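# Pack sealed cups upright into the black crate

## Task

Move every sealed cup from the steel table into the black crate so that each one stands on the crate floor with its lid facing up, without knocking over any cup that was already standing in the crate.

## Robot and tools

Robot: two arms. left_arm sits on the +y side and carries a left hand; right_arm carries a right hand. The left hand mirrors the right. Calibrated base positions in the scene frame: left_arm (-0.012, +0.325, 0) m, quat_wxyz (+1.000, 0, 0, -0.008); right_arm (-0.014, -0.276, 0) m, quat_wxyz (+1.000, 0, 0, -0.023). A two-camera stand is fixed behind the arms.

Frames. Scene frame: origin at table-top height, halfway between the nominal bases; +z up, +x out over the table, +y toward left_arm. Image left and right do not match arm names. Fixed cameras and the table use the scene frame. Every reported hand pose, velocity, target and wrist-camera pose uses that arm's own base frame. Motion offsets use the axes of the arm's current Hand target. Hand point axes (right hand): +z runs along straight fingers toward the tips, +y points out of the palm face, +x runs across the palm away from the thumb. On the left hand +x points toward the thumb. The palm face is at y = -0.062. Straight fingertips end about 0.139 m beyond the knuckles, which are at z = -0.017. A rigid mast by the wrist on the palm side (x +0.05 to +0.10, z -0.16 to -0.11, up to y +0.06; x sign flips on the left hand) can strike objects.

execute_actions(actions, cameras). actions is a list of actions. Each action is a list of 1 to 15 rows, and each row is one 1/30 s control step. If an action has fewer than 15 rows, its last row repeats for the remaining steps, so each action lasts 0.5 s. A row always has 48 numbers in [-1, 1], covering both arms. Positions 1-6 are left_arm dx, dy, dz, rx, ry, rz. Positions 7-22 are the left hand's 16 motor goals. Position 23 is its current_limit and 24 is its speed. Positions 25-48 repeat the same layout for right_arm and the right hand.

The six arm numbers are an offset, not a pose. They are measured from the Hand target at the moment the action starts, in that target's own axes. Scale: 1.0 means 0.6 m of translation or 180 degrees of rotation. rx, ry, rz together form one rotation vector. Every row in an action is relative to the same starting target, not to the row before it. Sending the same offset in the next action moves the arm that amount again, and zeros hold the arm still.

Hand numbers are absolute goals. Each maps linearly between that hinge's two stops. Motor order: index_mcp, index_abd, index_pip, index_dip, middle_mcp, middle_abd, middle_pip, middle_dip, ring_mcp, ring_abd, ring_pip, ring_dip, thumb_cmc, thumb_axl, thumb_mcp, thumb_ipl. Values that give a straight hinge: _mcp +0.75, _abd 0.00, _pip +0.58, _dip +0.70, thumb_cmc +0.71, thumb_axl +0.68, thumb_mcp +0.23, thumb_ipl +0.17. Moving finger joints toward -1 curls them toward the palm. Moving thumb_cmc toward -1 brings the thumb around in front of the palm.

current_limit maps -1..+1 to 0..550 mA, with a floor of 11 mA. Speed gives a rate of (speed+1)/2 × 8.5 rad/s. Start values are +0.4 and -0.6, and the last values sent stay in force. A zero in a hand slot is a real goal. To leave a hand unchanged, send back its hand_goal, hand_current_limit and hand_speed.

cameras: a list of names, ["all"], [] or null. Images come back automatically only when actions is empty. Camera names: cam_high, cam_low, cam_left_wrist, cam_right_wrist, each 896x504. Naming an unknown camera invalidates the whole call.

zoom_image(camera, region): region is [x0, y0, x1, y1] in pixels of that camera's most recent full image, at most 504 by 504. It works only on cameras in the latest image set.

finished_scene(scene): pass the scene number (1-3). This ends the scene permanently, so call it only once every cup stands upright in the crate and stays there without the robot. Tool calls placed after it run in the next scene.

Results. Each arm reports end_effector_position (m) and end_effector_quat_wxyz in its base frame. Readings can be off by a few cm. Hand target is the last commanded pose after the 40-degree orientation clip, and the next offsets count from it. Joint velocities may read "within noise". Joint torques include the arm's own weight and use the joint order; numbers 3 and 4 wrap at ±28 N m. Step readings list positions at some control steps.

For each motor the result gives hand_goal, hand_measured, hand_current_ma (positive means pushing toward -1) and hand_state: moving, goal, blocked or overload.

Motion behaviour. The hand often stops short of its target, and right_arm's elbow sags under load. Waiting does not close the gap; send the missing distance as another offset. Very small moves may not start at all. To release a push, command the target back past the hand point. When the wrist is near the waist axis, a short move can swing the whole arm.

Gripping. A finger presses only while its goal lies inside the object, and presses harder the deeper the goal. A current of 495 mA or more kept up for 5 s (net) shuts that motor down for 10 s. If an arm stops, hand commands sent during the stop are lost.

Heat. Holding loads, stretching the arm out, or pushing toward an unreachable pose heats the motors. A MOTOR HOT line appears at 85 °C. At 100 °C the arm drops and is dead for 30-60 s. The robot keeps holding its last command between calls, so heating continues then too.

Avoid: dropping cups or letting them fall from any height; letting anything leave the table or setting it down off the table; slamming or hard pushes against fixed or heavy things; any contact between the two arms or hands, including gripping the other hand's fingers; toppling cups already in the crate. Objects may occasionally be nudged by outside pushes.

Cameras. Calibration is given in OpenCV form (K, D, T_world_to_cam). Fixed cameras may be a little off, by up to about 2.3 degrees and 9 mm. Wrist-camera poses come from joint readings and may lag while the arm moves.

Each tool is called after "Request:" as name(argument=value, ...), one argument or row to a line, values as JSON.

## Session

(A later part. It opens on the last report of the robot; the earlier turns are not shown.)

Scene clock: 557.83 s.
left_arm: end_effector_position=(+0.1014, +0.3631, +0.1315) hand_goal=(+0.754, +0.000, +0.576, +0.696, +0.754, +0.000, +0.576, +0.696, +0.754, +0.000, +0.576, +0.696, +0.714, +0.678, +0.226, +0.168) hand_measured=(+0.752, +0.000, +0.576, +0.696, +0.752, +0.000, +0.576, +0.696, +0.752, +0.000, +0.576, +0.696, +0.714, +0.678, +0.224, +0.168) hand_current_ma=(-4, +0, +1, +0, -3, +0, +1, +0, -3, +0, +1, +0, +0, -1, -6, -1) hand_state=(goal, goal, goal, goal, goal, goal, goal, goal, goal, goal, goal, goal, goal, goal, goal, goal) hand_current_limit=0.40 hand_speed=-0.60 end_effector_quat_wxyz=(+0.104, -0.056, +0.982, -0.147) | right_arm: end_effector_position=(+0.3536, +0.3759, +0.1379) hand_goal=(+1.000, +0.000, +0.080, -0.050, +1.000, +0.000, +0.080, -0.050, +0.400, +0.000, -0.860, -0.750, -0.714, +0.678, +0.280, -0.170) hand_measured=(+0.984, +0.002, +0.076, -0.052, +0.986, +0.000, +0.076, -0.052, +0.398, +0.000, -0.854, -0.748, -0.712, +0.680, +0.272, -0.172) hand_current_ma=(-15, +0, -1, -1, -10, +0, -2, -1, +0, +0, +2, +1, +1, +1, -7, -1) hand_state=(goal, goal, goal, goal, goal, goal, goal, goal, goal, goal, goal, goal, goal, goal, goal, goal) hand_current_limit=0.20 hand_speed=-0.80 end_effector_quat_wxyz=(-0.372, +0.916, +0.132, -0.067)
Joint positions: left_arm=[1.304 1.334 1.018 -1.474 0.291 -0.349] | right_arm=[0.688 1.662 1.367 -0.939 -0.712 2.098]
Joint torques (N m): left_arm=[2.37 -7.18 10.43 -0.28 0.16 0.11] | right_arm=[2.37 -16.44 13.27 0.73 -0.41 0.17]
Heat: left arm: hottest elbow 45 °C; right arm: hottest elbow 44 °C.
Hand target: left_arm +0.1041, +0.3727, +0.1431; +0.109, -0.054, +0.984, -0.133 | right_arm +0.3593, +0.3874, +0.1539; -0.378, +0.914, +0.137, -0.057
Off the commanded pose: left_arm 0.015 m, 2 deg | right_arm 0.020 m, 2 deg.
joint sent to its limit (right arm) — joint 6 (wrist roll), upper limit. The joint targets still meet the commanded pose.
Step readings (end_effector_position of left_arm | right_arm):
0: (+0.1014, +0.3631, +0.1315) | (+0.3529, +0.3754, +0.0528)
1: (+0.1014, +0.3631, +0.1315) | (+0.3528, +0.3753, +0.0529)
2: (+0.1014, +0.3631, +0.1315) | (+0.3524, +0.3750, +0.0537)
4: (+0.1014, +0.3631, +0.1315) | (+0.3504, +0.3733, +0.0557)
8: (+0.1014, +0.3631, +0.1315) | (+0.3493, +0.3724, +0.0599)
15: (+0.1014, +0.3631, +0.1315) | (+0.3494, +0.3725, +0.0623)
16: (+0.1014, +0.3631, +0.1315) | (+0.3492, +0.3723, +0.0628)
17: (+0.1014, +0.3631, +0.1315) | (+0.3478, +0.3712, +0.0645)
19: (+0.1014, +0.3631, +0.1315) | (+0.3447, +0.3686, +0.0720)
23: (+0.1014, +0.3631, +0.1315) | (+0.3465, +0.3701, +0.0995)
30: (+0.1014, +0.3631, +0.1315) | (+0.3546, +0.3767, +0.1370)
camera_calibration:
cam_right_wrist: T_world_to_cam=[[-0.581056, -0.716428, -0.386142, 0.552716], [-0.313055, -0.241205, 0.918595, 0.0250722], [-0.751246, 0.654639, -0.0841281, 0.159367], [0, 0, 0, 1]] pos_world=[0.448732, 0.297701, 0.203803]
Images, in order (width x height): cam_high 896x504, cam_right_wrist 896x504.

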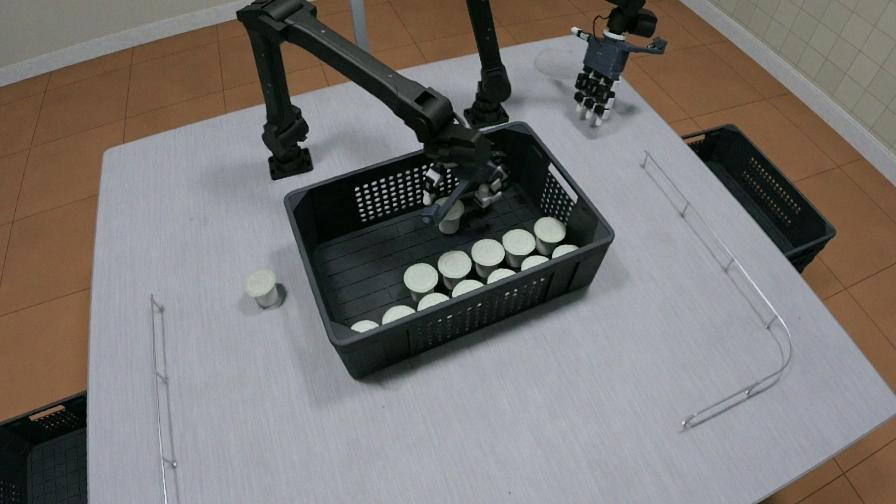

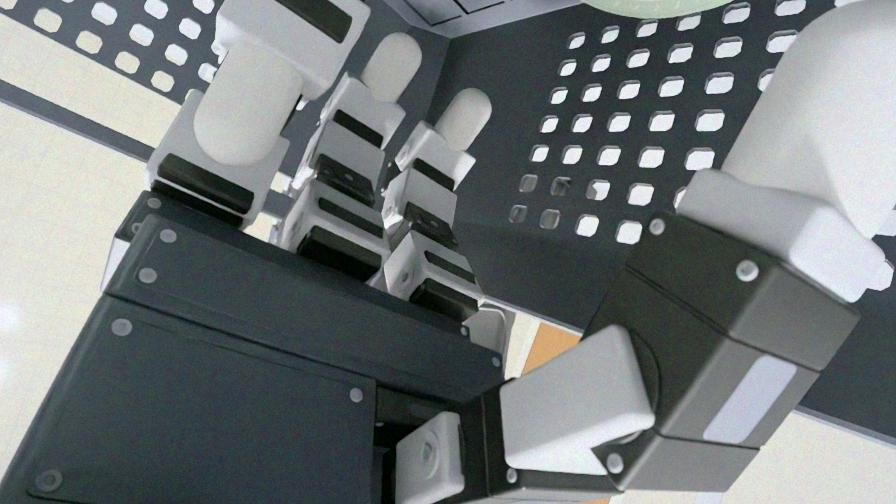

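Request:
execute_actions(
  actions=[
    [[0,0,0,0,0,0,0.754,0,0.576,0.696,0.754,0,0.576,0.696,0.754,0,0.576,0.696,0.714,0.678,0.226,0.168,0.4,-0.6,0,-0.125,-0.125,0,0,0,1.0,0,0.08,-0.05,1.0,0,0.08,-0.05,0.4,0,-0.86,-0.75,-0.714,0.678,0.28,-0.17,0.2,-0.8]],
    [[0,0,0,0,0,0,0.754,0,0.576,0.696,0.754,0,0.576,0.696,0.754,0,0.576,0.696,0.714,0.678,0.226,0.168,0.4,-0.6,-0.0312,0.1129,-0.1129,0,0.0295,0.0295,1.0,0,0.08,-0.05,1.0,0,0.08,-0.05,0.4,0,-0.86,-0.75,-0.714,0.678,0.28,-0.17,0.2,-0.8]],
    [[0,0,0,0,0,0,0.754,0,0.576,0.696,0.754,0,0.576,0.696,0.754,0,0.576,0.696,0.714,0.678,0.226,0.168,0.4,-0.6,-0.0013,0.1075,-0.1075,0,0.0314,0.0314,0.685,0,0.212,-0.03,0.685,0,0.212,-0.03,0.4,0,-0.86,-0.75,-0.714,0.678,0.28,-0.17,0.2,-0.8]],
    [[0,0,0,0,0,0,0.754,0,0.576,0.696,0.754,0,0.576,0.696,0.754,0,0.576,0.696,0.714,0.678,0.226,0.168,0.4,-0.6,0.0198,0.1066,-0.1066,0,0.0314,0.0314,0.685,0,0.212,-0.03,0.685,0,0.212,-0.03,0.4,0,-0.86,-0.75,-0.714,0.678,0.28,-0.17,0.2,-0.8]],
    [[0,0,0,0,0,0,0.754,0,0.576,0.696,0.754,0,0.576,0.696,0.754,0,0.576,0.696,0.714,0.678,0.226,0.168,0.4,-0.6,0.034,0.1161,-0.1161,0,0.0275,0.0275,0.685,0,0.212,-0.03,0.685,0,0.212,-0.03,0.4,0,-0.86,-0.75,-0.714,0.678,0.28,-0.17,0.2,-0.8]],
    [[0,0,0,0,0,0,0.754,0,0.576,0.696,0.754,0,0.576,0.696,0.754,0,0.576,0.696,0.714,0.678,0.226,0.168,0.4,-0.6,0.05,0.1006,-0.1006,0,0.0196,0.0196,0.685,0,0.212,-0.03,0.685,0,0.212,-0.03,0.4,0,-0.86,-0.75,-0.714,0.678,0.28,-0.17,0.2,-0.8]],
  ],
  cameras=["cam_right_wrist","cam_high"],
)

Scene clock: 598.37 s.
left_arm: end_effector_position=(+0.1014, +0.3631, +0.1315) hand_goal=(+0.754, +0.000, +0.576, +0.696, +0.754, +0.000, +0.576, +0.696, +0.754, +0.000, +0.576, +0.696, +0.714, +0.678, +0.226, +0.168) hand_measured=(+0.752, +0.000, +0.576, +0.696, +0.752, +0.000, +0.576, +0.696, +0.752, +0.000, +0.576, +0.696, +0.714, +0.678, +0.224, +0.168) hand_current_ma=(-4, +0, +1, +0, -3, +0, +1, +0, -3, +0, +1, +0, +0, -1, -6, -1) hand_state=(goal, goal, goal, goal, goal, goal, goal, goal, goal, goal, goal, goal, goal, goal, goal, goal) hand_current_limit=0.40 hand_speed=-0.60 end_effector_quat_wxyz=(+0.104, -0.056, +0.982, -0.147) | right_arm: end_effector_position=(+0.4024, -0.0798, +0.2476) hand_goal=(+0.686, +0.000, +0.212, -0.030, +0.686, +0.000, +0.212, -0.030, +0.400, +0.000, -0.860, -0.750, -0.714, +0.678, +0.280, -0.170) hand_measured=(+0.680, +0.002, +0.210, -0.032, +0.680, +0.000, +0.210, -0.032, +0.400, +0.000, -0.854, -0.748, -0.712, +0.680, +0.274, -0.172) hand_current_ma=(-3, +0, -1, -1, -3, +0, -1, -1, +0, +0, +2, +1, +0, +1, -4, -1) hand_state=(goal, goal, goal, goal, goal, goal, goal, goal, goal, goal, goal, goal, goal, goal, goal, goal) hand_current_limit=0.20 hand_speed=-0.80 end_effector_quat_wxyz=(-0.378, +0.910, -0.166, +0.048)
Joint positions: left_arm=[1.304 1.334 1.018 -1.474 0.291 -0.349] | right_arm=[-0.346 1.484 1.457 -1.584 -0.78 1.569]
Joint torques (N m): left_arm=[2.37 -7.06 10.37 -0.28 0.17 0.12] | right_arm=[2.43 -11.87 13.71 -0.01 -0.72 -0.03]
Heat: left arm: hottest elbow 45 °C; right arm: hottest elbow 47 °C.
Hand target: left_arm +0.1041, +0.3727, +0.1431; +0.109, -0.054, +0.984, -0.133 | right_arm +0.4164, -0.0801, +0.2600; -0.378, +0.912, -0.148, +0.061
Off the commanded pose: left_arm 0.015 m, 2 deg | right_arm 0.019 m, 3 deg.
Step readings (end_effector_position of left_arm | right_arm):
0: (+0.1014, +0.3631, +0.1315) | (+0.3536, +0.3759, +0.1379)
1: (+0.1014, +0.3631, +0.1315) | (+0.3533, +0.3757, +0.1383)
2: (+0.1014, +0.3631, +0.1315) | (+0.3513, +0.3740, +0.1416)
4: (+0.1014, +0.3631, +0.1315) | (+0.3468, +0.3703, +0.1534)
8: (+0.1014, +0.3631, +0.1315) | (+0.3519, +0.3744, +0.1972)
15: (+0.1014, +0.3631, +0.1315) | (+0.3572, +0.3788, +0.2469)
16: (+0.1014, +0.3631, +0.1315) | (+0.3570, +0.3787, +0.2476)
17: (+0.1014, +0.3631, +0.1315) | (+0.3583, +0.3754, +0.2472)
19: (+0.1014, +0.3631, +0.1315) | (+0.3549, +0.3637, +0.2419)
23: (+0.1014, +0.3631, +0.1315) | (+0.3576, +0.3179, +0.2342)
30: (+0.1014, +0.3631, +0.1315) | (+0.3724, +0.2869, +0.2476)
31: (+0.1014, +0.3631, +0.1315) | (+0.3717, +0.2869, +0.2486)
32: (+0.1014, +0.3631, +0.1315) | (+0.3718, +0.2839, +0.2484)
34: (+0.1014, +0.3631, +0.1315) | (+0.3682, +0.2729, +0.2456)
38: (+0.1014, +0.3631, +0.1315) | (+0.3731, +0.2263, +0.2425)
45: (+0.1014, +0.3631, +0.1315) | (+0.3842, +0.1966, +0.2477)
46: (+0.1014, +0.3631, +0.1315) | (+0.3838, +0.1966, +0.2477)
47: (+0.1014, +0.3631, +0.1315) | (+0.3838, +0.1939, +0.2473)
49: (+0.1014, +0.3631, +0.1315) | (+0.3831, +0.1834, +0.2461)
53: (+0.1014, +0.3631, +0.1315) | (+0.3904, +0.1357, +0.2453)
60: (+0.1014, +0.3631, +0.1315) | (+0.3955, +0.1064, +0.2462)
61: (+0.1014, +0.3631, +0.1315) | (+0.3951, +0.1063, +0.2463)
62: (+0.1014, +0.3631, +0.1315) | (+0.3944, +0.1039, +0.2464)
64: (+0.1014, +0.3631, +0.1315) | (+0.3930, +0.0914, +0.2464)
68: (+0.1014, +0.3631, +0.1315) | (+0.3956, +0.0377, +0.2457)
75: (+0.1014, +0.3631, +0.1315) | (+0.3921, +0.0078, +0.2454)
76: (+0.1014, +0.3631, +0.1315) | (+0.3918, +0.0080, +0.2457)
77: (+0.1014, +0.3631, +0.1315) | (+0.3913, +0.0055, +0.2463)
79: (+0.1014, +0.3631, +0.1315) | (+0.3915, -0.0051, +0.2488)
83: (+0.1014, +0.3631, +0.1315) | (+0.3960, -0.0527, +0.2512)
90: (+0.1014, +0.3631, +0.1315) | (+0.4007, -0.0801, +0.2464)
camera_calibration:
cam_right_wrist: T_world_to_cam=[[-0.898429, -0.222588, -0.378524, 0.462195], [-0.38506, -0.0150133, 0.92277, -0.12433], [-0.21108, 0.974797, -0.0722212, 0.308905], [0, 0, 0, 1]] pos_world=[0.432578, -0.200107, 0.311989]
Images, in order (width x height): cam_high 896x504, cam_right_wrist 896x504.

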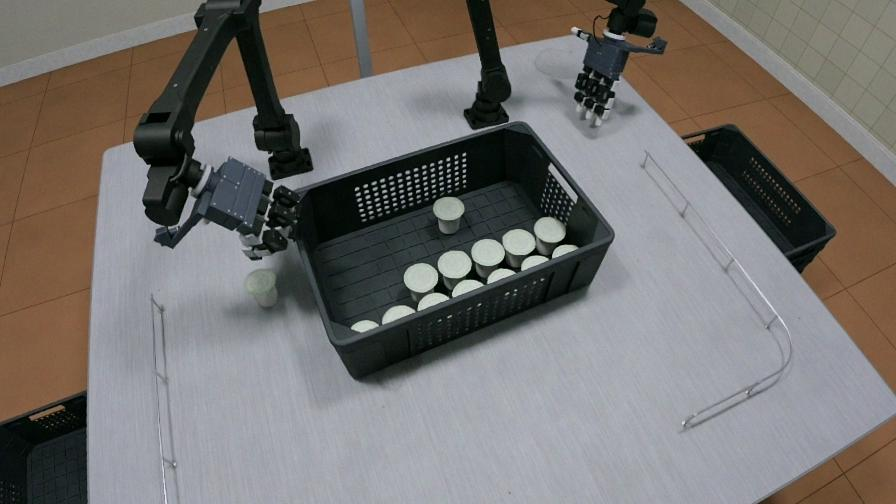

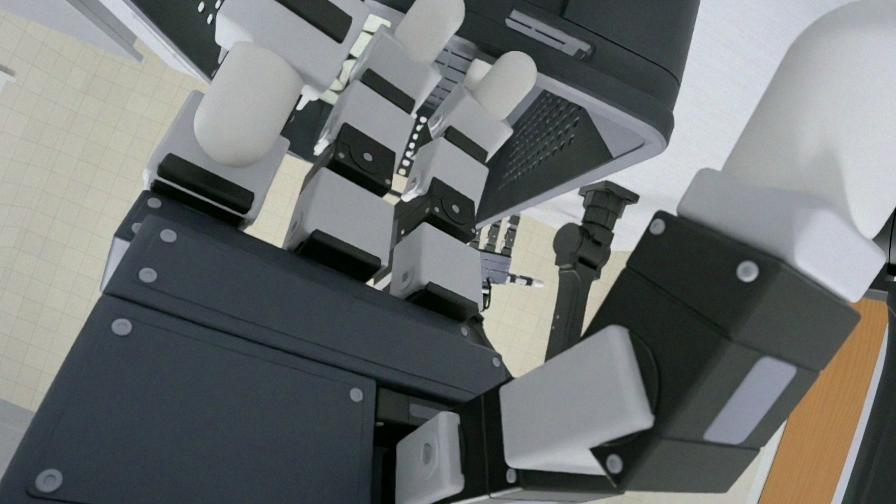

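Request:
execute_actions(
  actions=[
    [[0,0,0,0,0,0,0.754,0,0.576,0.696,0.754,0,0.576,0.696,0.754,0,0.576,0.696,0.714,0.678,0.226,0.168,0.4,-0.6,0.0428,0.134,0.0547,0,-0.0314,-0.0314,0.685,0,0.212,-0.03,0.685,0,0.212,-0.03,0.4,0,-0.86,-0.75,-0.714,0.678,0.28,-0.17,0.2,-0.8]],
  ],
  cameras=["cam_right_wrist","cam_high"],
)

Scene clock: 607.63 s.
left_arm: end_effector_position=(+0.1014, +0.3631, +0.1315) hand_goal=(+0.754, +0.000, +0.576, +0.696, +0.754, +0.000, +0.576, +0.696, +0.754, +0.000, +0.576, +0.696, +0.714, +0.678, +0.226, +0.168) hand_measured=(+0.752, +0.000, +0.576, +0.696, +0.752, +0.000, +0.576, +0.696, +0.752, +0.000, +0.576, +0.696, +0.714, +0.678, +0.224, +0.168) hand_current_ma=(-4, +0, +1, +0, -3, +0, +1, +0, -3, +0, +1, +0, +0, -1, -6, -1) hand_state=(goal, goal, goal, goal, goal, goal, goal, goal, goal, goal, goal, goal, goal, goal, goal, goal) hand_current_limit=0.40 hand_speed=-0.60 end_effector_quat_wxyz=(+0.104, -0.056, +0.982, -0.147) | right_arm: end_effector_position=(+0.4150, -0.1069, +0.2138) hand_goal=(+0.686, +0.000, +0.212, -0.030, +0.686, +0.000, +0.212, -0.030, +0.400, +0.000, -0.860, -0.750, -0.714, +0.678, +0.280, -0.170) hand_measured=(+0.788, +0.044, +0.238, -0.034, +0.680, +0.000, +0.210, -0.032, +0.398, +0.000, -0.854, -0.748, -0.714, +0.680, +0.274, -0.172) hand_current_ma=(+267, +53, +27, -2, -4, +0, -1, -1, +0, +0, +2, +1, +0, +1, -4, -1) hand_state=(blocked, blocked, blocked, goal, goal, goal, goal, goal, goal, goal, goal, goal, goal, goal, goal, goal) hand_current_limit=0.20 hand_speed=-0.80 end_effector_quat_wxyz=(-0.392, +0.912, -0.112, +0.049)
Joint positions: left_arm=[1.304 1.334 1.018 -1.474 0.291 -0.349] | right_arm=[-0.399 1.568 1.459 -1.622 -0.8 1.348]
Joint torques (N m): left_arm=[2.2 -7.41 10.39 -0.28 0.16 0.13] | right_arm=[1.85 -7.94 9.13 1.14 0.91 -0.53]
Heat: left arm: hottest elbow 45 °C; right arm: hottest elbow 48 °C.
Hand target: left_arm +0.1041, +0.3727, +0.1431; +0.109, -0.054, +0.984, -0.133 | right_arm +0.4301, -0.1201, +0.1801; -0.381, +0.920, -0.084, +0.035
Off the commanded pose: left_arm 0.015 m, 2 deg | right_arm 0.039 m, 4 deg.
Step readings (end_effector_position of left_arm | right_arm):
0: (+0.1014, +0.3631, +0.1315) | (+0.4025, -0.0799, +0.2476)
1: (+0.1014, +0.3631, +0.1315) | (+0.4028, -0.0800, +0.2474)
2: (+0.1014, +0.3631, +0.1315) | (+0.4042, -0.0810, +0.2461)
4: (+0.1014, +0.3631, +0.1315) | (+0.4092, -0.0855, +0.2392)
8: (+0.1014, +0.3631, +0.1315) | (+0.4148, -0.0963, +0.2185)
15: (+0.1014, +0.3631, +0.1315) | (+0.4138, -0.1063, +0.2138)
camera_calibration:
cam_right_wrist: T_world_to_cam=[[-0.853417, -0.302638, -0.424369, 0.43712], [-0.423371, -0.0724214, 0.903057, -0.0747609], [-0.304033, 0.95035, -0.0663225, 0.370269], [0, 0, 0, 1]] pos_world=[0.453968, -0.225011, 0.277571]
Images, in order (width x height): cam_high 896x504, cam_right_wrist 896x504.

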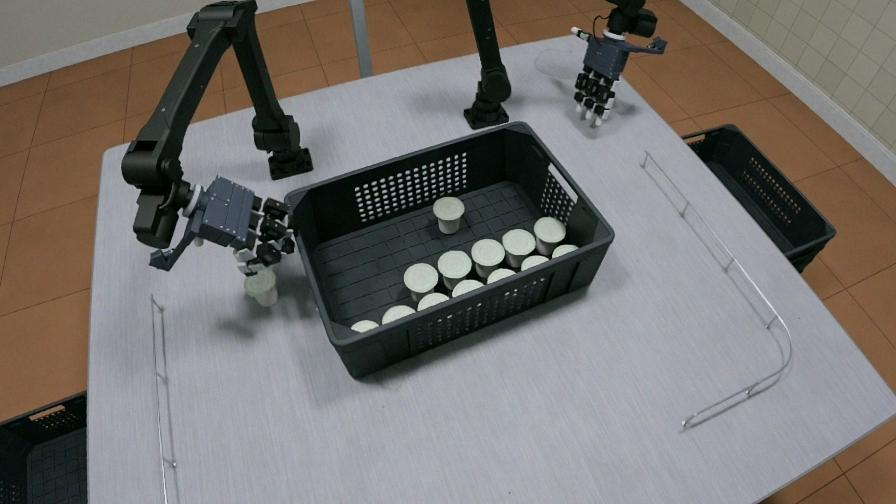

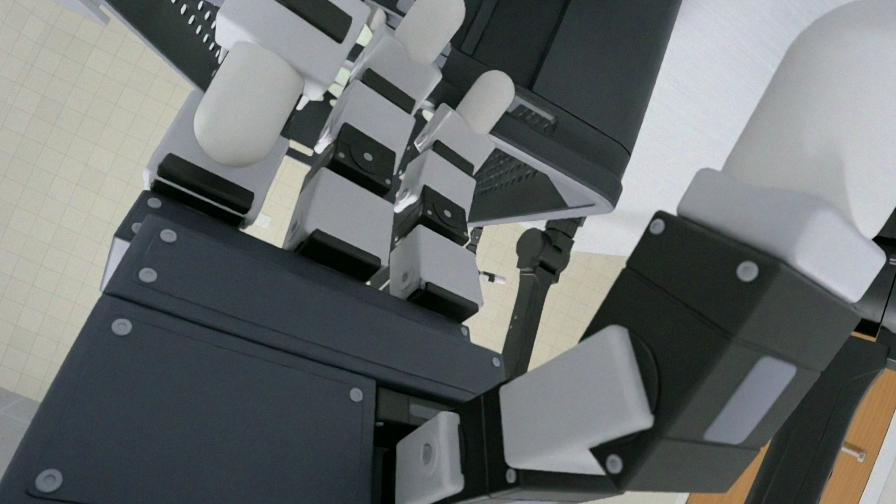

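Request:
zoom_image(
  camera="cam_right_wrist",
  region=[360, 0, 680, 260],
)

Request:
zoom_image(
  camera="cam_high",
  region=[180, 160, 360, 320],
)

Scaled by 1.575 from the camera's 896x504 image, which has a finer 1280x720 frame.

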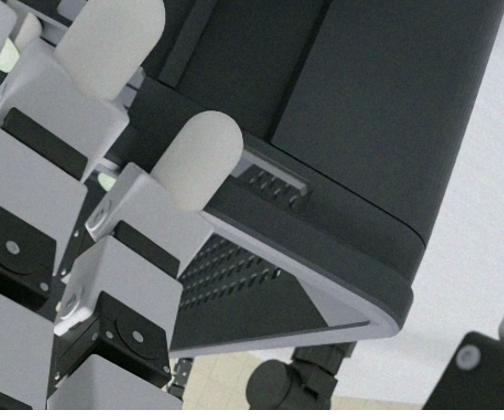

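Scaled by 2.800 from the camera's 896x504 image, which has a finer 1280x720 frame.

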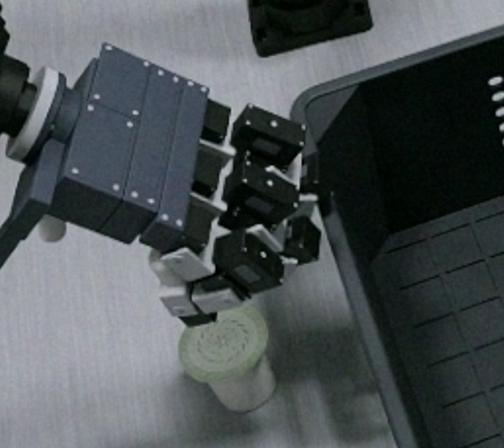

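Request:
execute_actions(
  actions=[
    [[0,0,0,0,0,0,0.754,0,0.576,0.696,0.754,0,0.576,0.696,0.754,0,0.576,0.696,0.714,0.678,0.226,0.168,0.4,-0.6,0.0087,-0.0242,-0.0938,0,0,0,0.75,0,0.23,-0.03,0.685,0,0.212,-0.03,0.4,0,-0.86,-0.75,-0.714,0.678,0.28,-0.17,0.0,-0.8]],
  ],
  cameras=["cam_right_wrist","cam_high"],
)

Request:
zoom_image(
  camera="cam_high",
  region=[180, 160, 360, 320],
)

Scene clock: 658.93 s.
left_arm: end_effector_position=(+0.1014, +0.3631, +0.1315) hand_goal=(+0.754, +0.000, +0.576, +0.696, +0.754, +0.000, +0.576, +0.696, +0.754, +0.000, +0.576, +0.696, +0.714, +0.678, +0.226, +0.168) hand_measured=(+0.752, +0.000, +0.576, +0.696, +0.752, +0.000, +0.576, +0.696, +0.752, +0.000, +0.576, +0.696, +0.714, +0.678, +0.224, +0.168) hand_current_ma=(-4, +0, +1, +0, -3, +0, +1, +0, -3, +0, +1, +0, +0, -1, -6, -1) hand_state=(goal, goal, goal, goal, goal, goal, goal, goal, goal, goal, goal, goal, goal, goal, goal, goal) hand_current_limit=0.40 hand_speed=-0.60 end_effector_quat_wxyz=(+0.104, -0.056, +0.982, -0.147) | right_arm: end_effector_position=(+0.4182, -0.1424, +0.2178) hand_goal=(+0.750, +0.000, +0.230, -0.030, +0.686, +0.000, +0.212, -0.030, +0.400, +0.000, -0.860, -0.750, -0.714, +0.678, +0.280, -0.170) hand_measured=(+0.746, +0.002, +0.232, -0.030, +0.680, +0.000, +0.210, -0.032, +0.400, +0.000, -0.854, -0.748, -0.714, +0.680, +0.274, -0.172) hand_current_ma=(-2, +1, +0, +0, -3, +0, -1, -1, +0, +0, +2, +1, +0, +1, -4, -1) hand_state=(goal, goal, goal, goal, goal, goal, goal, goal, goal, goal, goal, goal, goal, goal, goal, goal) hand_current_limit=0.00 hand_speed=-0.80 end_effector_quat_wxyz=(-0.368, +0.922, -0.109, +0.049)
Joint positions: left_arm=[1.304 1.334 1.018 -1.474 0.291 -0.349] | right_arm=[-0.447 1.608 1.526 -1.673 -0.743 1.287]
Joint torques (N m): left_arm=[2.2 -6.95 10.33 -0.29 0.16 0.12] | right_arm=[1.55 -13.92 13.3 -0.28 -0.42 -0.05]
Heat: left arm: hottest elbow 45 °C; right arm: hottest elbow 41 °C.
Hand target: left_arm +0.1041, +0.3727, +0.1431; +0.109, -0.054, +0.984, -0.133 | right_arm +0.4299, -0.1500, +0.2301; -0.381, +0.920, -0.084, +0.035
Off the commanded pose: left_arm 0.015 m, 2 deg | right_arm 0.019 m, 4 deg.
joint sent to its limit (right arm) — joint 4 (wrist pitch), lower limit. The joint targets are off in orientation, not in position.
Step readings (end_effector_position of left_arm | right_arm):
0: (+0.1014, +0.3631, +0.1315) | (+0.4150, -0.1070, +0.2138)
1: (+0.1014, +0.3631, +0.1315) | (+0.4151, -0.1071, +0.2144)
2: (+0.1014, +0.3631, +0.1315) | (+0.4149, -0.1089, +0.2155)
4: (+0.1014, +0.3631, +0.1315) | (+0.4151, -0.1169, +0.2161)
8: (+0.1014, +0.3631, +0.1315) | (+0.4174, -0.1326, +0.2144)
15: (+0.1014, +0.3631, +0.1315) | (+0.4177, -0.1422, +0.2170)
camera_calibration:
cam_right_wrist: T_world_to_cam=[[-0.853149, -0.327893, -0.405738, 0.423082], [-0.420445, -0.0282179, 0.906879, -0.0752729], [-0.308808, 0.944293, -0.113787, 0.416677], [0, 0, 0, 1]] pos_world=[0.457977, -0.256864, 0.287336]
Images, in order (width x height): cam_high 896x504, cam_right_wrist 896x504.

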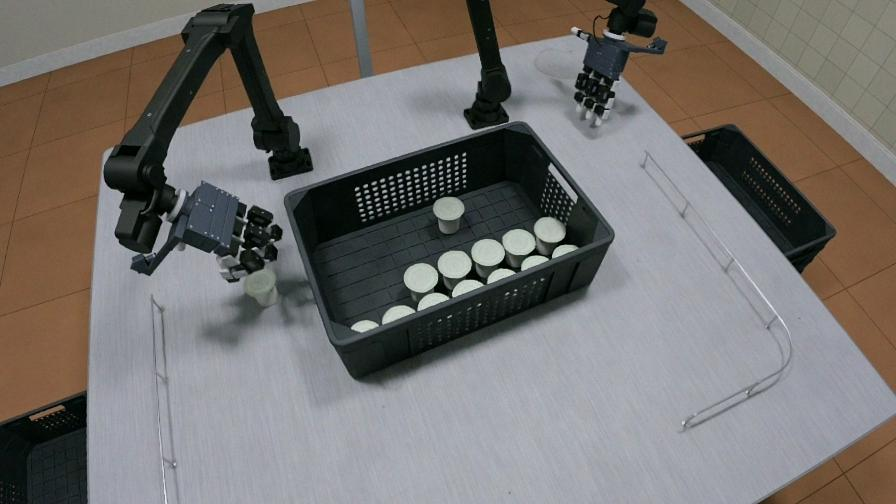

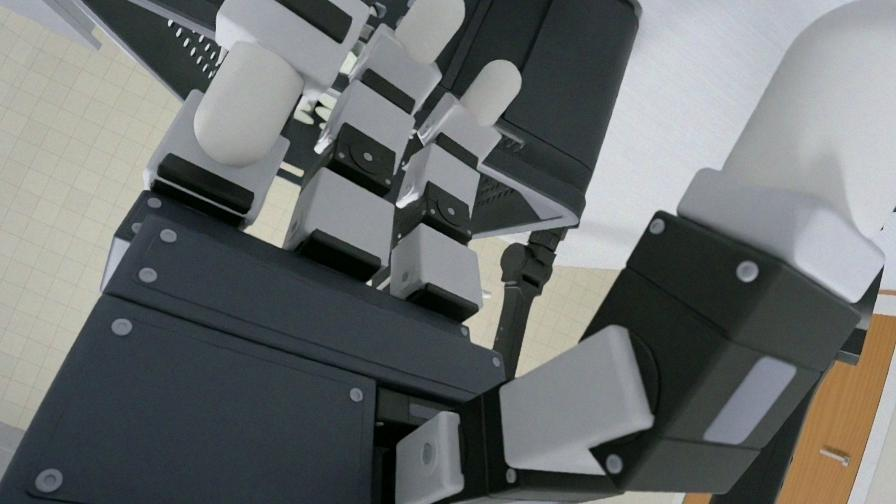

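Scaled by 2.800 from the camera's 896x504 image, which has a finer 1280x720 frame.

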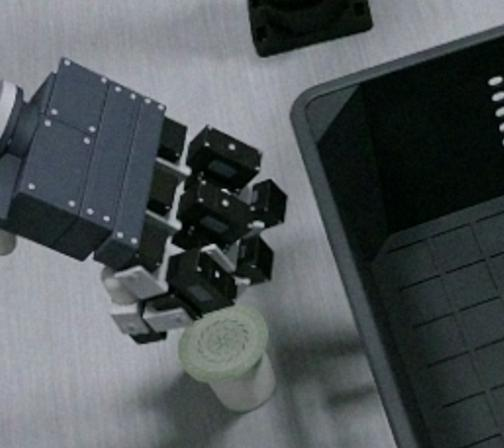

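Request:
execute_actions(
  actions=[
    [[0,0,0,0,0,0,0.754,0,0.576,0.696,0.754,0,0.576,0.696,0.754,0,0.576,0.696,0.714,0.678,0.226,0.168,0.4,-0.6,0,0.0825,0.0825,0,0,0,0.685,0,0.212,-0.03,0.685,0,0.212,-0.03,0.4,0,-0.86,-0.75,-0.714,0.678,0.28,-0.17,0.0,-0.8]],
  ],
  cameras=["cam_right_wrist","cam_high"],
)

Scene clock: 663.57 s.
left_arm: end_effector_position=(+0.1014, +0.3631, +0.1315) hand_goal=(+0.754, +0.000, +0.576, +0.696, +0.754, +0.000, +0.576, +0.696, +0.754, +0.000, +0.576, +0.696, +0.714, +0.678, +0.226, +0.168) hand_measured=(+0.752, +0.000, +0.576, +0.696, +0.752, +0.000, +0.576, +0.696, +0.752, +0.000, +0.576, +0.696, +0.714, +0.678, +0.224, +0.168) hand_current_ma=(-4, +0, +1, +0, -3, +0, +1, +0, -3, +0, +1, +0, +0, -1, -6, -1) hand_state=(goal, goal, goal, goal, goal, goal, goal, goal, goal, goal, goal, goal, goal, goal, goal, goal) hand_current_limit=0.40 hand_speed=-0.60 end_effector_quat_wxyz=(+0.104, -0.056, +0.982, -0.147) | right_arm: end_effector_position=(+0.4237, -0.1442, +0.1550) hand_goal=(+0.686, +0.000, +0.212, -0.030, +0.686, +0.000, +0.212, -0.030, +0.400, +0.000, -0.860, -0.750, -0.714, +0.678, +0.280, -0.170) hand_measured=(+0.682, +0.002, +0.214, -0.030, +0.680, +0.000, +0.210, -0.032, +0.400, +0.000, -0.854, -0.748, -0.714, +0.680, +0.274, -0.172) hand_current_ma=(-2, +1, +0, +0, -3, +0, -1, -1, +0, +0, +2, +1, +0, +1, -4, -1) hand_state=(goal, goal, goal, goal, goal, goal, goal, goal, goal, goal, goal, goal, goal, goal, goal, goal) hand_current_limit=0.00 hand_speed=-0.80 end_effector_quat_wxyz=(-0.384, +0.919, -0.092, +0.020)
Joint positions: left_arm=[1.304 1.334 1.018 -1.474 0.291 -0.349] | right_arm=[-0.447 1.701 1.464 -1.619 -0.746 1.212]
Joint torques (N m): left_arm=[2.37 -7.18 10.44 -0.32 0.12 0.11] | right_arm=[1.14 -15.74 9.99 0.13 -0.63 -0.02]
Heat: left arm: hottest elbow 45 °C; right arm: hottest elbow 41 °C.
Hand target: left_arm +0.1041, +0.3727, +0.1431; +0.109, -0.054, +0.984, -0.133 | right_arm +0.4298, -0.1500, +0.1601; -0.381, +0.920, -0.084, +0.035
Off the commanded pose: left_arm 0.015 m, 2 deg | right_arm 0.010 m, 2 deg.
Step readings (end_effector_position of left_arm | right_arm):
0: (+0.1014, +0.3631, +0.1315) | (+0.4182, -0.1424, +0.2178)
1: (+0.1014, +0.3631, +0.1315) | (+0.4183, -0.1424, +0.2178)
2: (+0.1014, +0.3631, +0.1315) | (+0.4193, -0.1429, +0.2168)
4: (+0.1014, +0.3631, +0.1315) | (+0.4217, -0.1438, +0.2115)
8: (+0.1014, +0.3631, +0.1315) | (+0.4218, -0.1435, +0.1848)
15: (+0.1014, +0.3631, +0.1315) | (+0.4232, -0.1440, +0.1551)
camera_calibration:
cam_right_wrist: T_world_to_cam=[[-0.850016, -0.359373, -0.385129, 0.392694], [-0.382454, -0.0817092, 0.920355, -0.0419996], [-0.362219, 0.92961, -0.0679893, 0.426389], [0, 0, 0, 1]] pos_world=[0.47218, -0.258684, 0.218882]
Images, in order (width x height): cam_high 896x504, cam_right_wrist 896x504.

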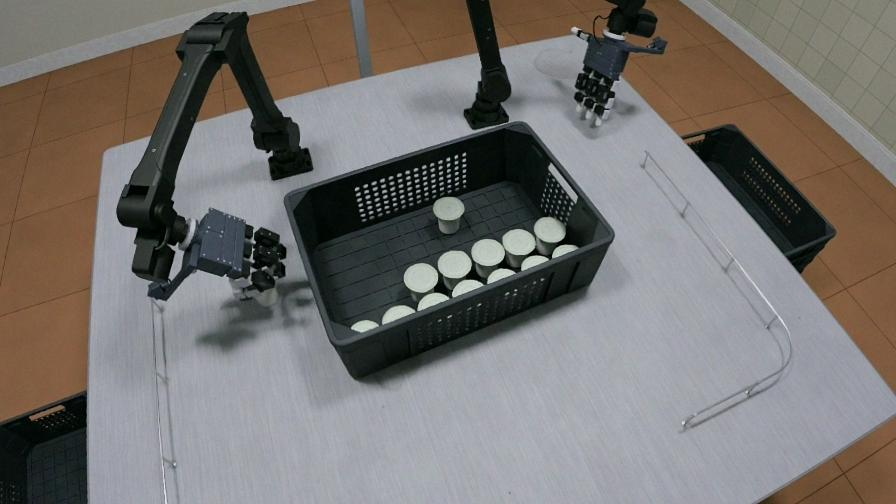

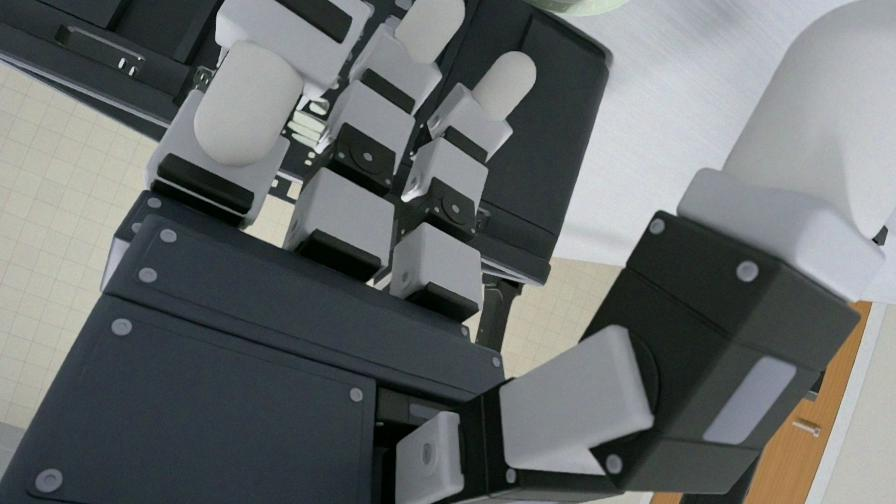

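Request:
execute_actions(
  actions=[
    [[0,0,0,0,0,0,0.754,0,0.576,0.696,0.754,0,0.576,0.696,0.754,0,0.576,0.696,0.714,0.678,0.226,0.168,0.4,-0.6,-0.0169,0.0042,0.0312,0,-0.0275,-0.0275,0.685,0,0.212,-0.03,0.685,0,0.212,-0.03,0.4,0,-0.86,-0.75,-0.714,0.678,0.28,-0.17,0.0,-0.8]],
  ],
  cameras=["cam_right_wrist","cam_high"],
)

Request:
zoom_image(
  camera="cam_high",
  region=[180, 160, 360, 320],
)

Scene clock: 731.70 s.
left_arm: end_effector_position=(+0.1014, +0.3631, +0.1315) hand_goal=(+0.754, +0.000, +0.576, +0.696, +0.754, +0.000, +0.576, +0.696, +0.754, +0.000, +0.576, +0.696, +0.714, +0.678, +0.226, +0.168) hand_measured=(+0.752, +0.000, +0.576, +0.696, +0.752, +0.000, +0.576, +0.696, +0.752, +0.000, +0.576, +0.696, +0.714, +0.678, +0.224, +0.168) hand_current_ma=(-4, +0, +1, +0, -3, +0, +1, +0, -3, +0, +1, +0, +0, -1, -6, -1) hand_state=(goal, goal, goal, goal, goal, goal, goal, goal, goal, goal, goal, goal, goal, goal, goal, goal) hand_current_limit=0.40 hand_speed=-0.60 end_effector_quat_wxyz=(+0.104, -0.056, +0.982, -0.147) | right_arm: end_effector_position=(+0.4197, -0.1403, +0.1453) hand_goal=(+0.686, +0.000, +0.212, -0.030, +0.686, +0.000, +0.212, -0.030, +0.400, +0.000, -0.860, -0.750, -0.714, +0.678, +0.280, -0.170) hand_measured=(+0.682, +0.002, +0.214, -0.030, +0.680, +0.000, +0.210, -0.032, +0.400, +0.000, -0.854, -0.748, -0.714, +0.680, +0.274, -0.172) hand_current_ma=(-2, +1, +0, +0, -3, +0, -1, -1, +0, +0, +2, +1, +0, +1, -4, -1) hand_state=(goal, goal, goal, goal, goal, goal, goal, goal, goal, goal, goal, goal, goal, goal, goal, goal) hand_current_limit=0.00 hand_speed=-0.80 end_effector_quat_wxyz=(-0.382, +0.923, -0.039, +0.015)
Joint positions: left_arm=[1.304 1.334 1.018 -1.474 0.291 -0.349] | right_arm=[-0.437 1.701 1.438 -1.642 -0.724 1.091]
Joint torques (N m): left_arm=[2.32 -7.12 10.5 -0.32 0.15 0.11] | right_arm=[2.49 -14.97 9.05 -0.69 -0.33 -0.05]
Heat: left arm: hottest elbow 45 °C; right arm: hottest elbow 41 °C.
Hand target: left_arm +0.1041, +0.3727, +0.1431; +0.109, -0.054, +0.984, -0.133 | right_arm +0.4220, -0.1369, +0.1450; -0.382, +0.924, -0.028, +0.012
Off the commanded pose: left_arm 0.015 m, 2 deg | right_arm 0.004 m, 1 deg.
Step readings (end_effector_position of left_arm | right_arm):
0: (+0.1014, +0.3631, +0.1315) | (+0.4238, -0.1443, +0.1550)
1: (+0.1014, +0.3631, +0.1315) | (+0.4239, -0.1443, +0.1550)
2: (+0.1014, +0.3631, +0.1315) | (+0.4243, -0.1447, +0.1547)
4: (+0.1014, +0.3631, +0.1315) | (+0.4236, -0.1456, +0.1526)
8: (+0.1014, +0.3631, +0.1315) | (+0.4184, -0.1431, +0.1471)
15: (+0.1014, +0.3631, +0.1315) | (+0.4190, -0.1401, +0.1454)
camera_calibration:
cam_right_wrist: T_world_to_cam=[[-0.795744, -0.446815, -0.408837, 0.355358], [-0.402099, -0.115027, 0.908342, -0.0290187], [-0.452888, 0.887201, -0.0881321, 0.455685], [0, 0, 0, 1]] pos_world=[0.47748, -0.248843, 0.211803]
Images, in order (width x height): cam_high 896x504, cam_right_wrist 896x504.

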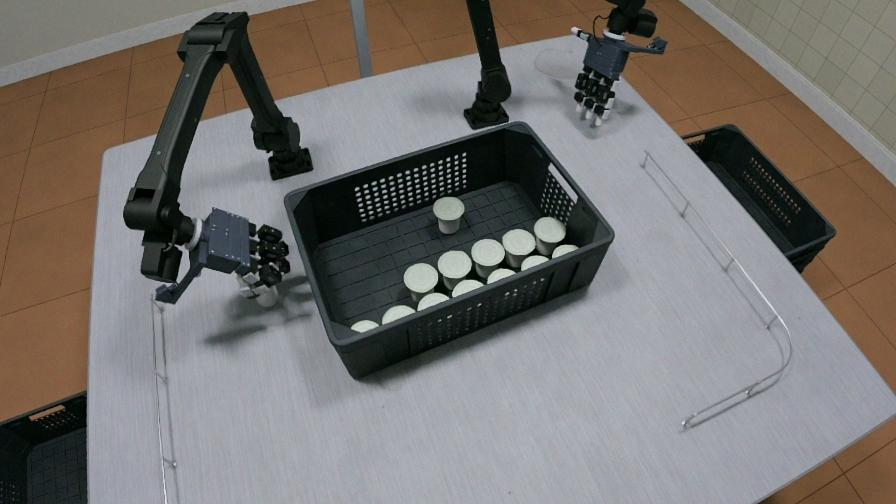

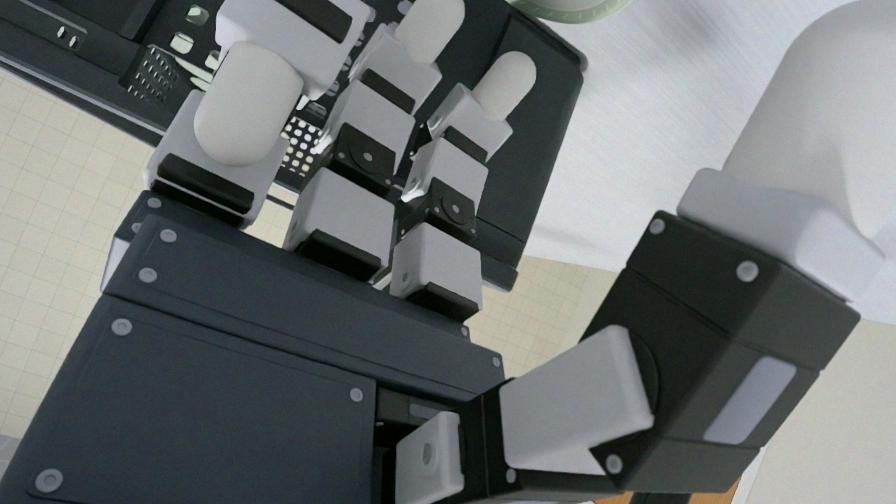

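Scaled by 2.800 from the camera's 896x504 image, which has a finer 1280x720 frame.

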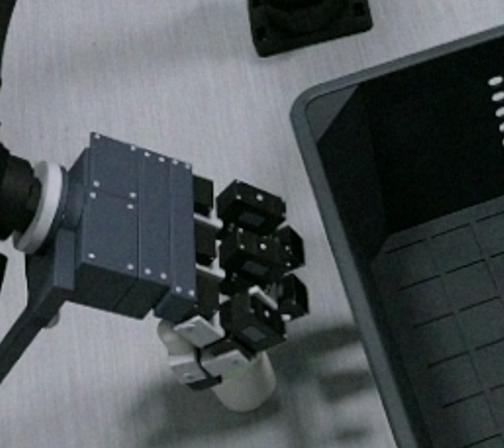

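Request:
execute_actions(
  actions=[
    [[0,0,0,0,0,0,0.754,0,0.576,0.696,0.754,0,0.576,0.696,0.754,0,0.576,0.696,0.714,0.678,0.226,0.168,0.4,-0.6,0,0,0,0,0,0,0.479,0,0.358,0.551,0.479,0,0.358,0.551,0.4,0,-0.86,-0.75,-0.714,0.678,0.28,-0.17,0.0,-0.7]],
    [[0,0,0,0,0,0,0.754,0,0.576,0.696,0.754,0,0.576,0.696,0.754,0,0.576,0.696,0.714,0.678,0.226,0.168,0.4,-0.6,-0.0078,-0.0163,0.0163,0,0,0,0.479,0,0.358,0.551,0.479,0,0.358,0.551,0.4,0,-0.86,-0.75,-0.714,0.678,0.28,-0.17,0.0,-0.7]],
  ],
  cameras=["cam_right_wrist","cam_high"],
)

Request:
zoom_image(
  camera="cam_high",
  region=[180, 160, 360, 320],
)

Scene clock: 782.03 s.
left_arm: end_effector_position=(+0.1014, +0.3631, +0.1315) hand_goal=(+0.754, +0.000, +0.576, +0.696, +0.754, +0.000, +0.576, +0.696, +0.754, +0.000, +0.576, +0.696, +0.714, +0.678, +0.226, +0.168) hand_measured=(+0.752, +0.000, +0.576, +0.696, +0.752, +0.000, +0.576, +0.696, +0.752, +0.000, +0.576, +0.696, +0.714, +0.678, +0.224, +0.168) hand_current_ma=(-4, +0, +1, +0, -3, +0, +1, +0, -3, +0, +1, +0, +0, -1, -6, -1) hand_state=(goal, goal, goal, goal, goal, goal, goal, goal, goal, goal, goal, goal, goal, goal, goal, goal) hand_current_limit=0.40 hand_speed=-0.60 end_effector_quat_wxyz=(+0.104, -0.056, +0.982, -0.147) | right_arm: end_effector_position=(+0.4148, -0.1255, +0.1351) hand_goal=(+0.480, +0.000, +0.358, +0.552, +0.480, +0.000, +0.358, +0.552, +0.400, +0.000, -0.860, -0.750, -0.714, +0.678, +0.280, -0.170) hand_measured=(+0.478, +0.002, +0.354, +0.550, +0.478, +0.000, +0.354, +0.550, +0.400, +0.000, -0.854, -0.748, -0.714, +0.680, +0.274, -0.172) hand_current_ma=(-1, +1, -1, -1, -1, +0, -1, -1, +0, +0, +2, +1, +0, +1, -4, -1) hand_state=(goal, goal, goal, goal, goal, goal, goal, goal, goal, goal, goal, goal, goal, goal, goal, goal) hand_current_limit=0.00 hand_speed=-0.70 end_effector_quat_wxyz=(-0.387, +0.922, -0.031, +0.001)
Joint positions: left_arm=[1.304 1.334 1.018 -1.474 0.291 -0.349] | right_arm=[-0.411 1.701 1.405 -1.633 -0.726 1.091]
Joint torques (N m): left_arm=[2.32 -6.89 10.44 -0.29 0.15 0.11] | right_arm=[2.2 -17.14 8.8 0.03 -0.6 0.2]
Heat: left arm: hottest elbow 45 °C; right arm: hottest elbow 40 °C.
Hand target: left_arm +0.1041, +0.3727, +0.1431; +0.109, -0.054, +0.984, -0.133 | right_arm +0.4181, -0.1229, +0.1451; -0.382, +0.923, -0.028, +0.012
Off the commanded pose: left_arm 0.015 m, 2 deg | right_arm 0.011 m, 1 deg.
Step readings (end_effector_position of left_arm | right_arm):
0: (+0.1014, +0.3631, +0.1315) | (+0.4197, -0.1403, +0.1453)
1: (+0.1014, +0.3631, +0.1315) | (+0.4196, -0.1403, +0.1453)
2: (+0.1014, +0.3631, +0.1315) | (+0.4197, -0.1403, +0.1453)
4: (+0.1014, +0.3631, +0.1315) | (+0.4197, -0.1403, +0.1453)
8: (+0.1014, +0.3631, +0.1315) | (+0.4196, -0.1404, +0.1453)
15: (+0.1014, +0.3631, +0.1315) | (+0.4196, -0.1404, +0.1453)
16: (+0.1014, +0.3631, +0.1315) | (+0.4196, -0.1404, +0.1453)
17: (+0.1014, +0.3631, +0.1315) | (+0.4194, -0.1394, +0.1448)
19: (+0.1014, +0.3631, +0.1315) | (+0.4177, -0.1366, +0.1425)
23: (+0.1014, +0.3631, +0.1315) | (+0.4137, -0.1295, +0.1363)
30: (+0.1014, +0.3631, +0.1315) | (+0.4147, -0.1255, +0.1351)
camera_calibration:
cam_right_wrist: T_world_to_cam=[[-0.792519, -0.462808, -0.397142, 0.348942], [-0.379944, -0.134682, 0.915152, -0.032588], [-0.477028, 0.876167, -0.0691035, 0.445402], [0, 0, 0, 1]] pos_world=[0.476631, -0.233142, 0.199181]
Images, in order (width x height): cam_high 896x504, cam_right_wrist 896x504.

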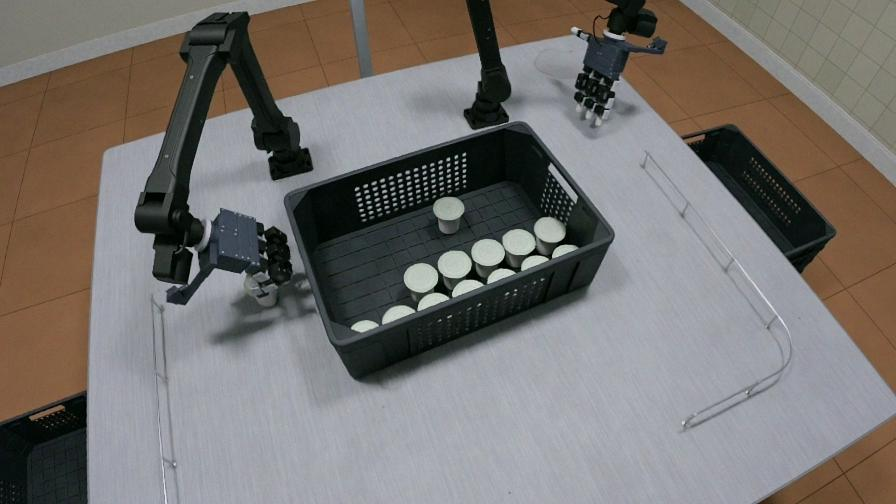

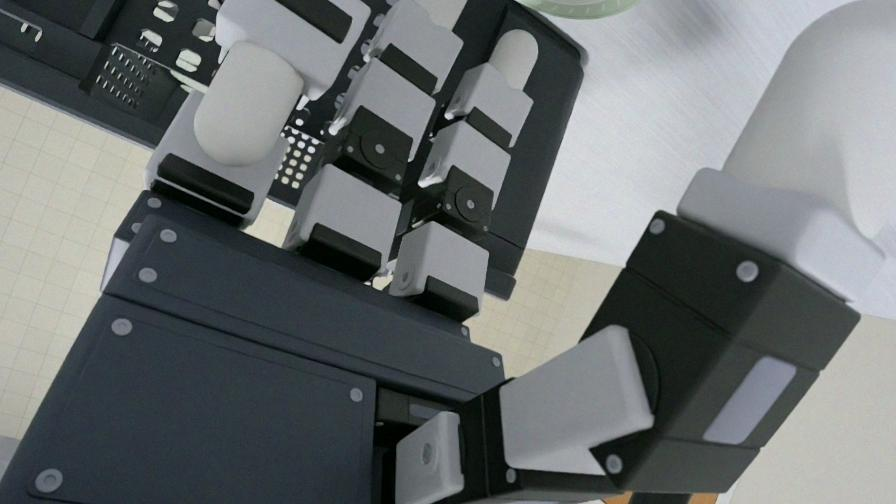

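Scaled by 2.800 from the camera's 896x504 image, which has a finer 1280x720 frame.

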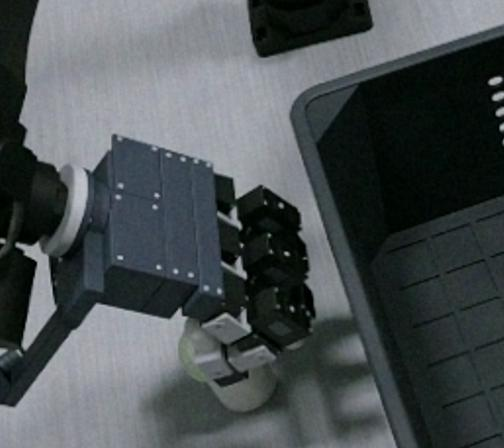

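Request:
execute_actions(
  actions=[
    [[0,0,0,0,0,0,0.754,0,0.576,0.696,0.754,0,0.576,0.696,0.754,0,0.576,0.696,0.714,0.678,0.226,0.168,0.4,-0.6,0.003,0.0413,0.0413,0,0,0,0.479,0,0.358,0.551,0.479,0,0.358,0.551,0.4,0,-0.86,-0.75,-0.714,0.678,0.28,-0.17,0.0,-0.7]],
  ],
  cameras=["cam_right_wrist","cam_high"],
)

Request:
zoom_image(
  camera="cam_high",
  region=[180, 160, 360, 320],
)

Scene clock: 789.70 s.
left_arm: end_effector_position=(+0.1014, +0.3631, +0.1315) hand_goal=(+0.754, +0.000, +0.576, +0.696, +0.754, +0.000, +0.576, +0.696, +0.754, +0.000, +0.576, +0.696, +0.714, +0.678, +0.226, +0.168) hand_measured=(+0.752, +0.000, +0.576, +0.696, +0.752, +0.000, +0.576, +0.696, +0.752, +0.000, +0.576, +0.696, +0.714, +0.678, +0.224, +0.168) hand_current_ma=(-4, +0, +1, +0, -3, +0, +1, +0, -3, +0, +1, +0, +0, -1, -6, -1) hand_state=(goal, goal, goal, goal, goal, goal, goal, goal, goal, goal, goal, goal, goal, goal, goal, goal) hand_current_limit=0.40 hand_speed=-0.60 end_effector_quat_wxyz=(+0.104, -0.056, +0.982, -0.147) | right_arm: end_effector_position=(+0.4164, -0.1261, +0.1131) hand_goal=(+0.480, +0.000, +0.358, +0.552, +0.480, +0.000, +0.358, +0.552, +0.400, +0.000, -0.860, -0.750, -0.714, +0.678, +0.280, -0.170) hand_measured=(+0.478, +0.002, +0.354, +0.550, +0.478, +0.000, +0.354, +0.550, +0.400, +0.000, -0.854, -0.748, -0.714, +0.680, +0.274, -0.172) hand_current_ma=(-1, +1, -1, -1, -1, +0, -1, -1, +0, +0, +2, +1, +0, +1, -4, -1) hand_state=(goal, goal, goal, goal, goal, goal, goal, goal, goal, goal, goal, goal, goal, goal, goal, goal) hand_current_limit=0.00 hand_speed=-0.70 end_effector_quat_wxyz=(-0.381, +0.924, -0.025, +0.015)
Joint positions: left_arm=[1.304 1.334 1.018 -1.474 0.291 -0.349] | right_arm=[-0.411 1.701 1.351 -1.545 -0.726 1.091]
Joint torques (N m): left_arm=[2.2 -7 10.47 -0.29 0.15 0.12] | right_arm=[2.32 -14.27 8.73 0.02 -0.57 0.2]
Heat: left arm: hottest elbow 45 °C; right arm: hottest elbow 40 °C.
Hand target: left_arm +0.1041, +0.3727, +0.1431; +0.109, -0.054, +0.984, -0.133 | right_arm +0.4199, -0.1230, +0.1100; -0.382, +0.924, -0.028, +0.011
Off the commanded pose: left_arm 0.015 m, 2 deg | right_arm 0.006 m, 1 deg.
Step readings (end_effector_position of left_arm | right_arm):
0: (+0.1014, +0.3631, +0.1315) | (+0.4149, -0.1255, +0.1351)
1: (+0.1014, +0.3631, +0.1315) | (+0.4149, -0.1256, +0.1348)
2: (+0.1014, +0.3631, +0.1315) | (+0.4157, -0.1258, +0.1332)
4: (+0.1014, +0.3631, +0.1315) | (+0.4173, -0.1265, +0.1271)
8: (+0.1014, +0.3631, +0.1315) | (+0.4145, -0.1252, +0.1158)
15: (+0.1014, +0.3631, +0.1315) | (+0.4161, -0.1259, +0.1132)
camera_calibration:
cam_right_wrist: T_world_to_cam=[[-0.780305, -0.467677, -0.415214, 0.337514], [-0.407626, -0.123191, 0.904801, 0.00227366], [-0.474305, 0.875273, -0.0945105, 0.446785], [0, 0, 0, 1]] pos_world=[0.476203, -0.232931, 0.180309]
Images, in order (width x height): cam_high 896x504, cam_right_wrist 896x504.

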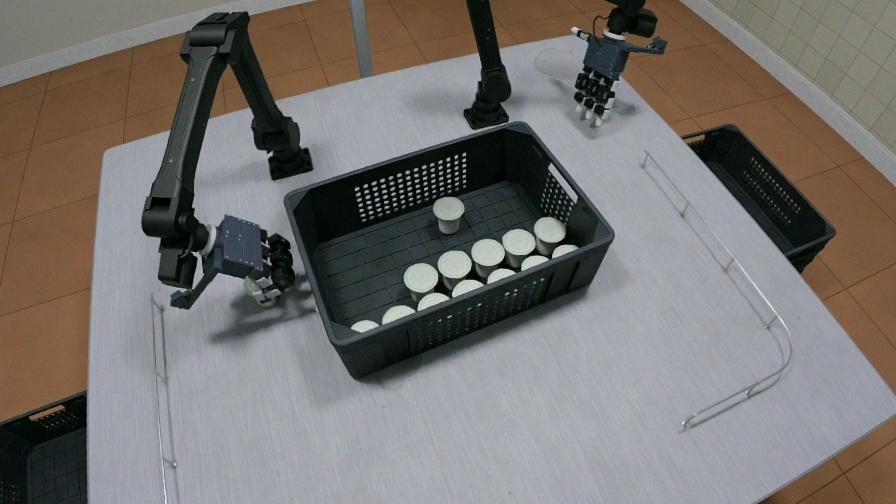

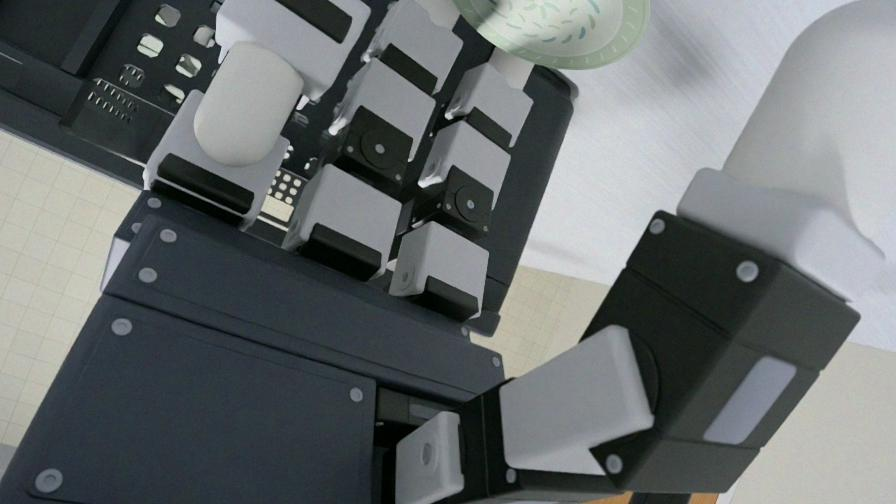

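Scaled by 2.800 from the camera's 896x504 image, which has a finer 1280x720 frame.

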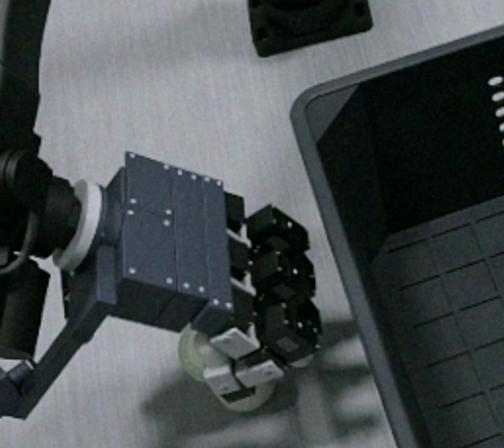

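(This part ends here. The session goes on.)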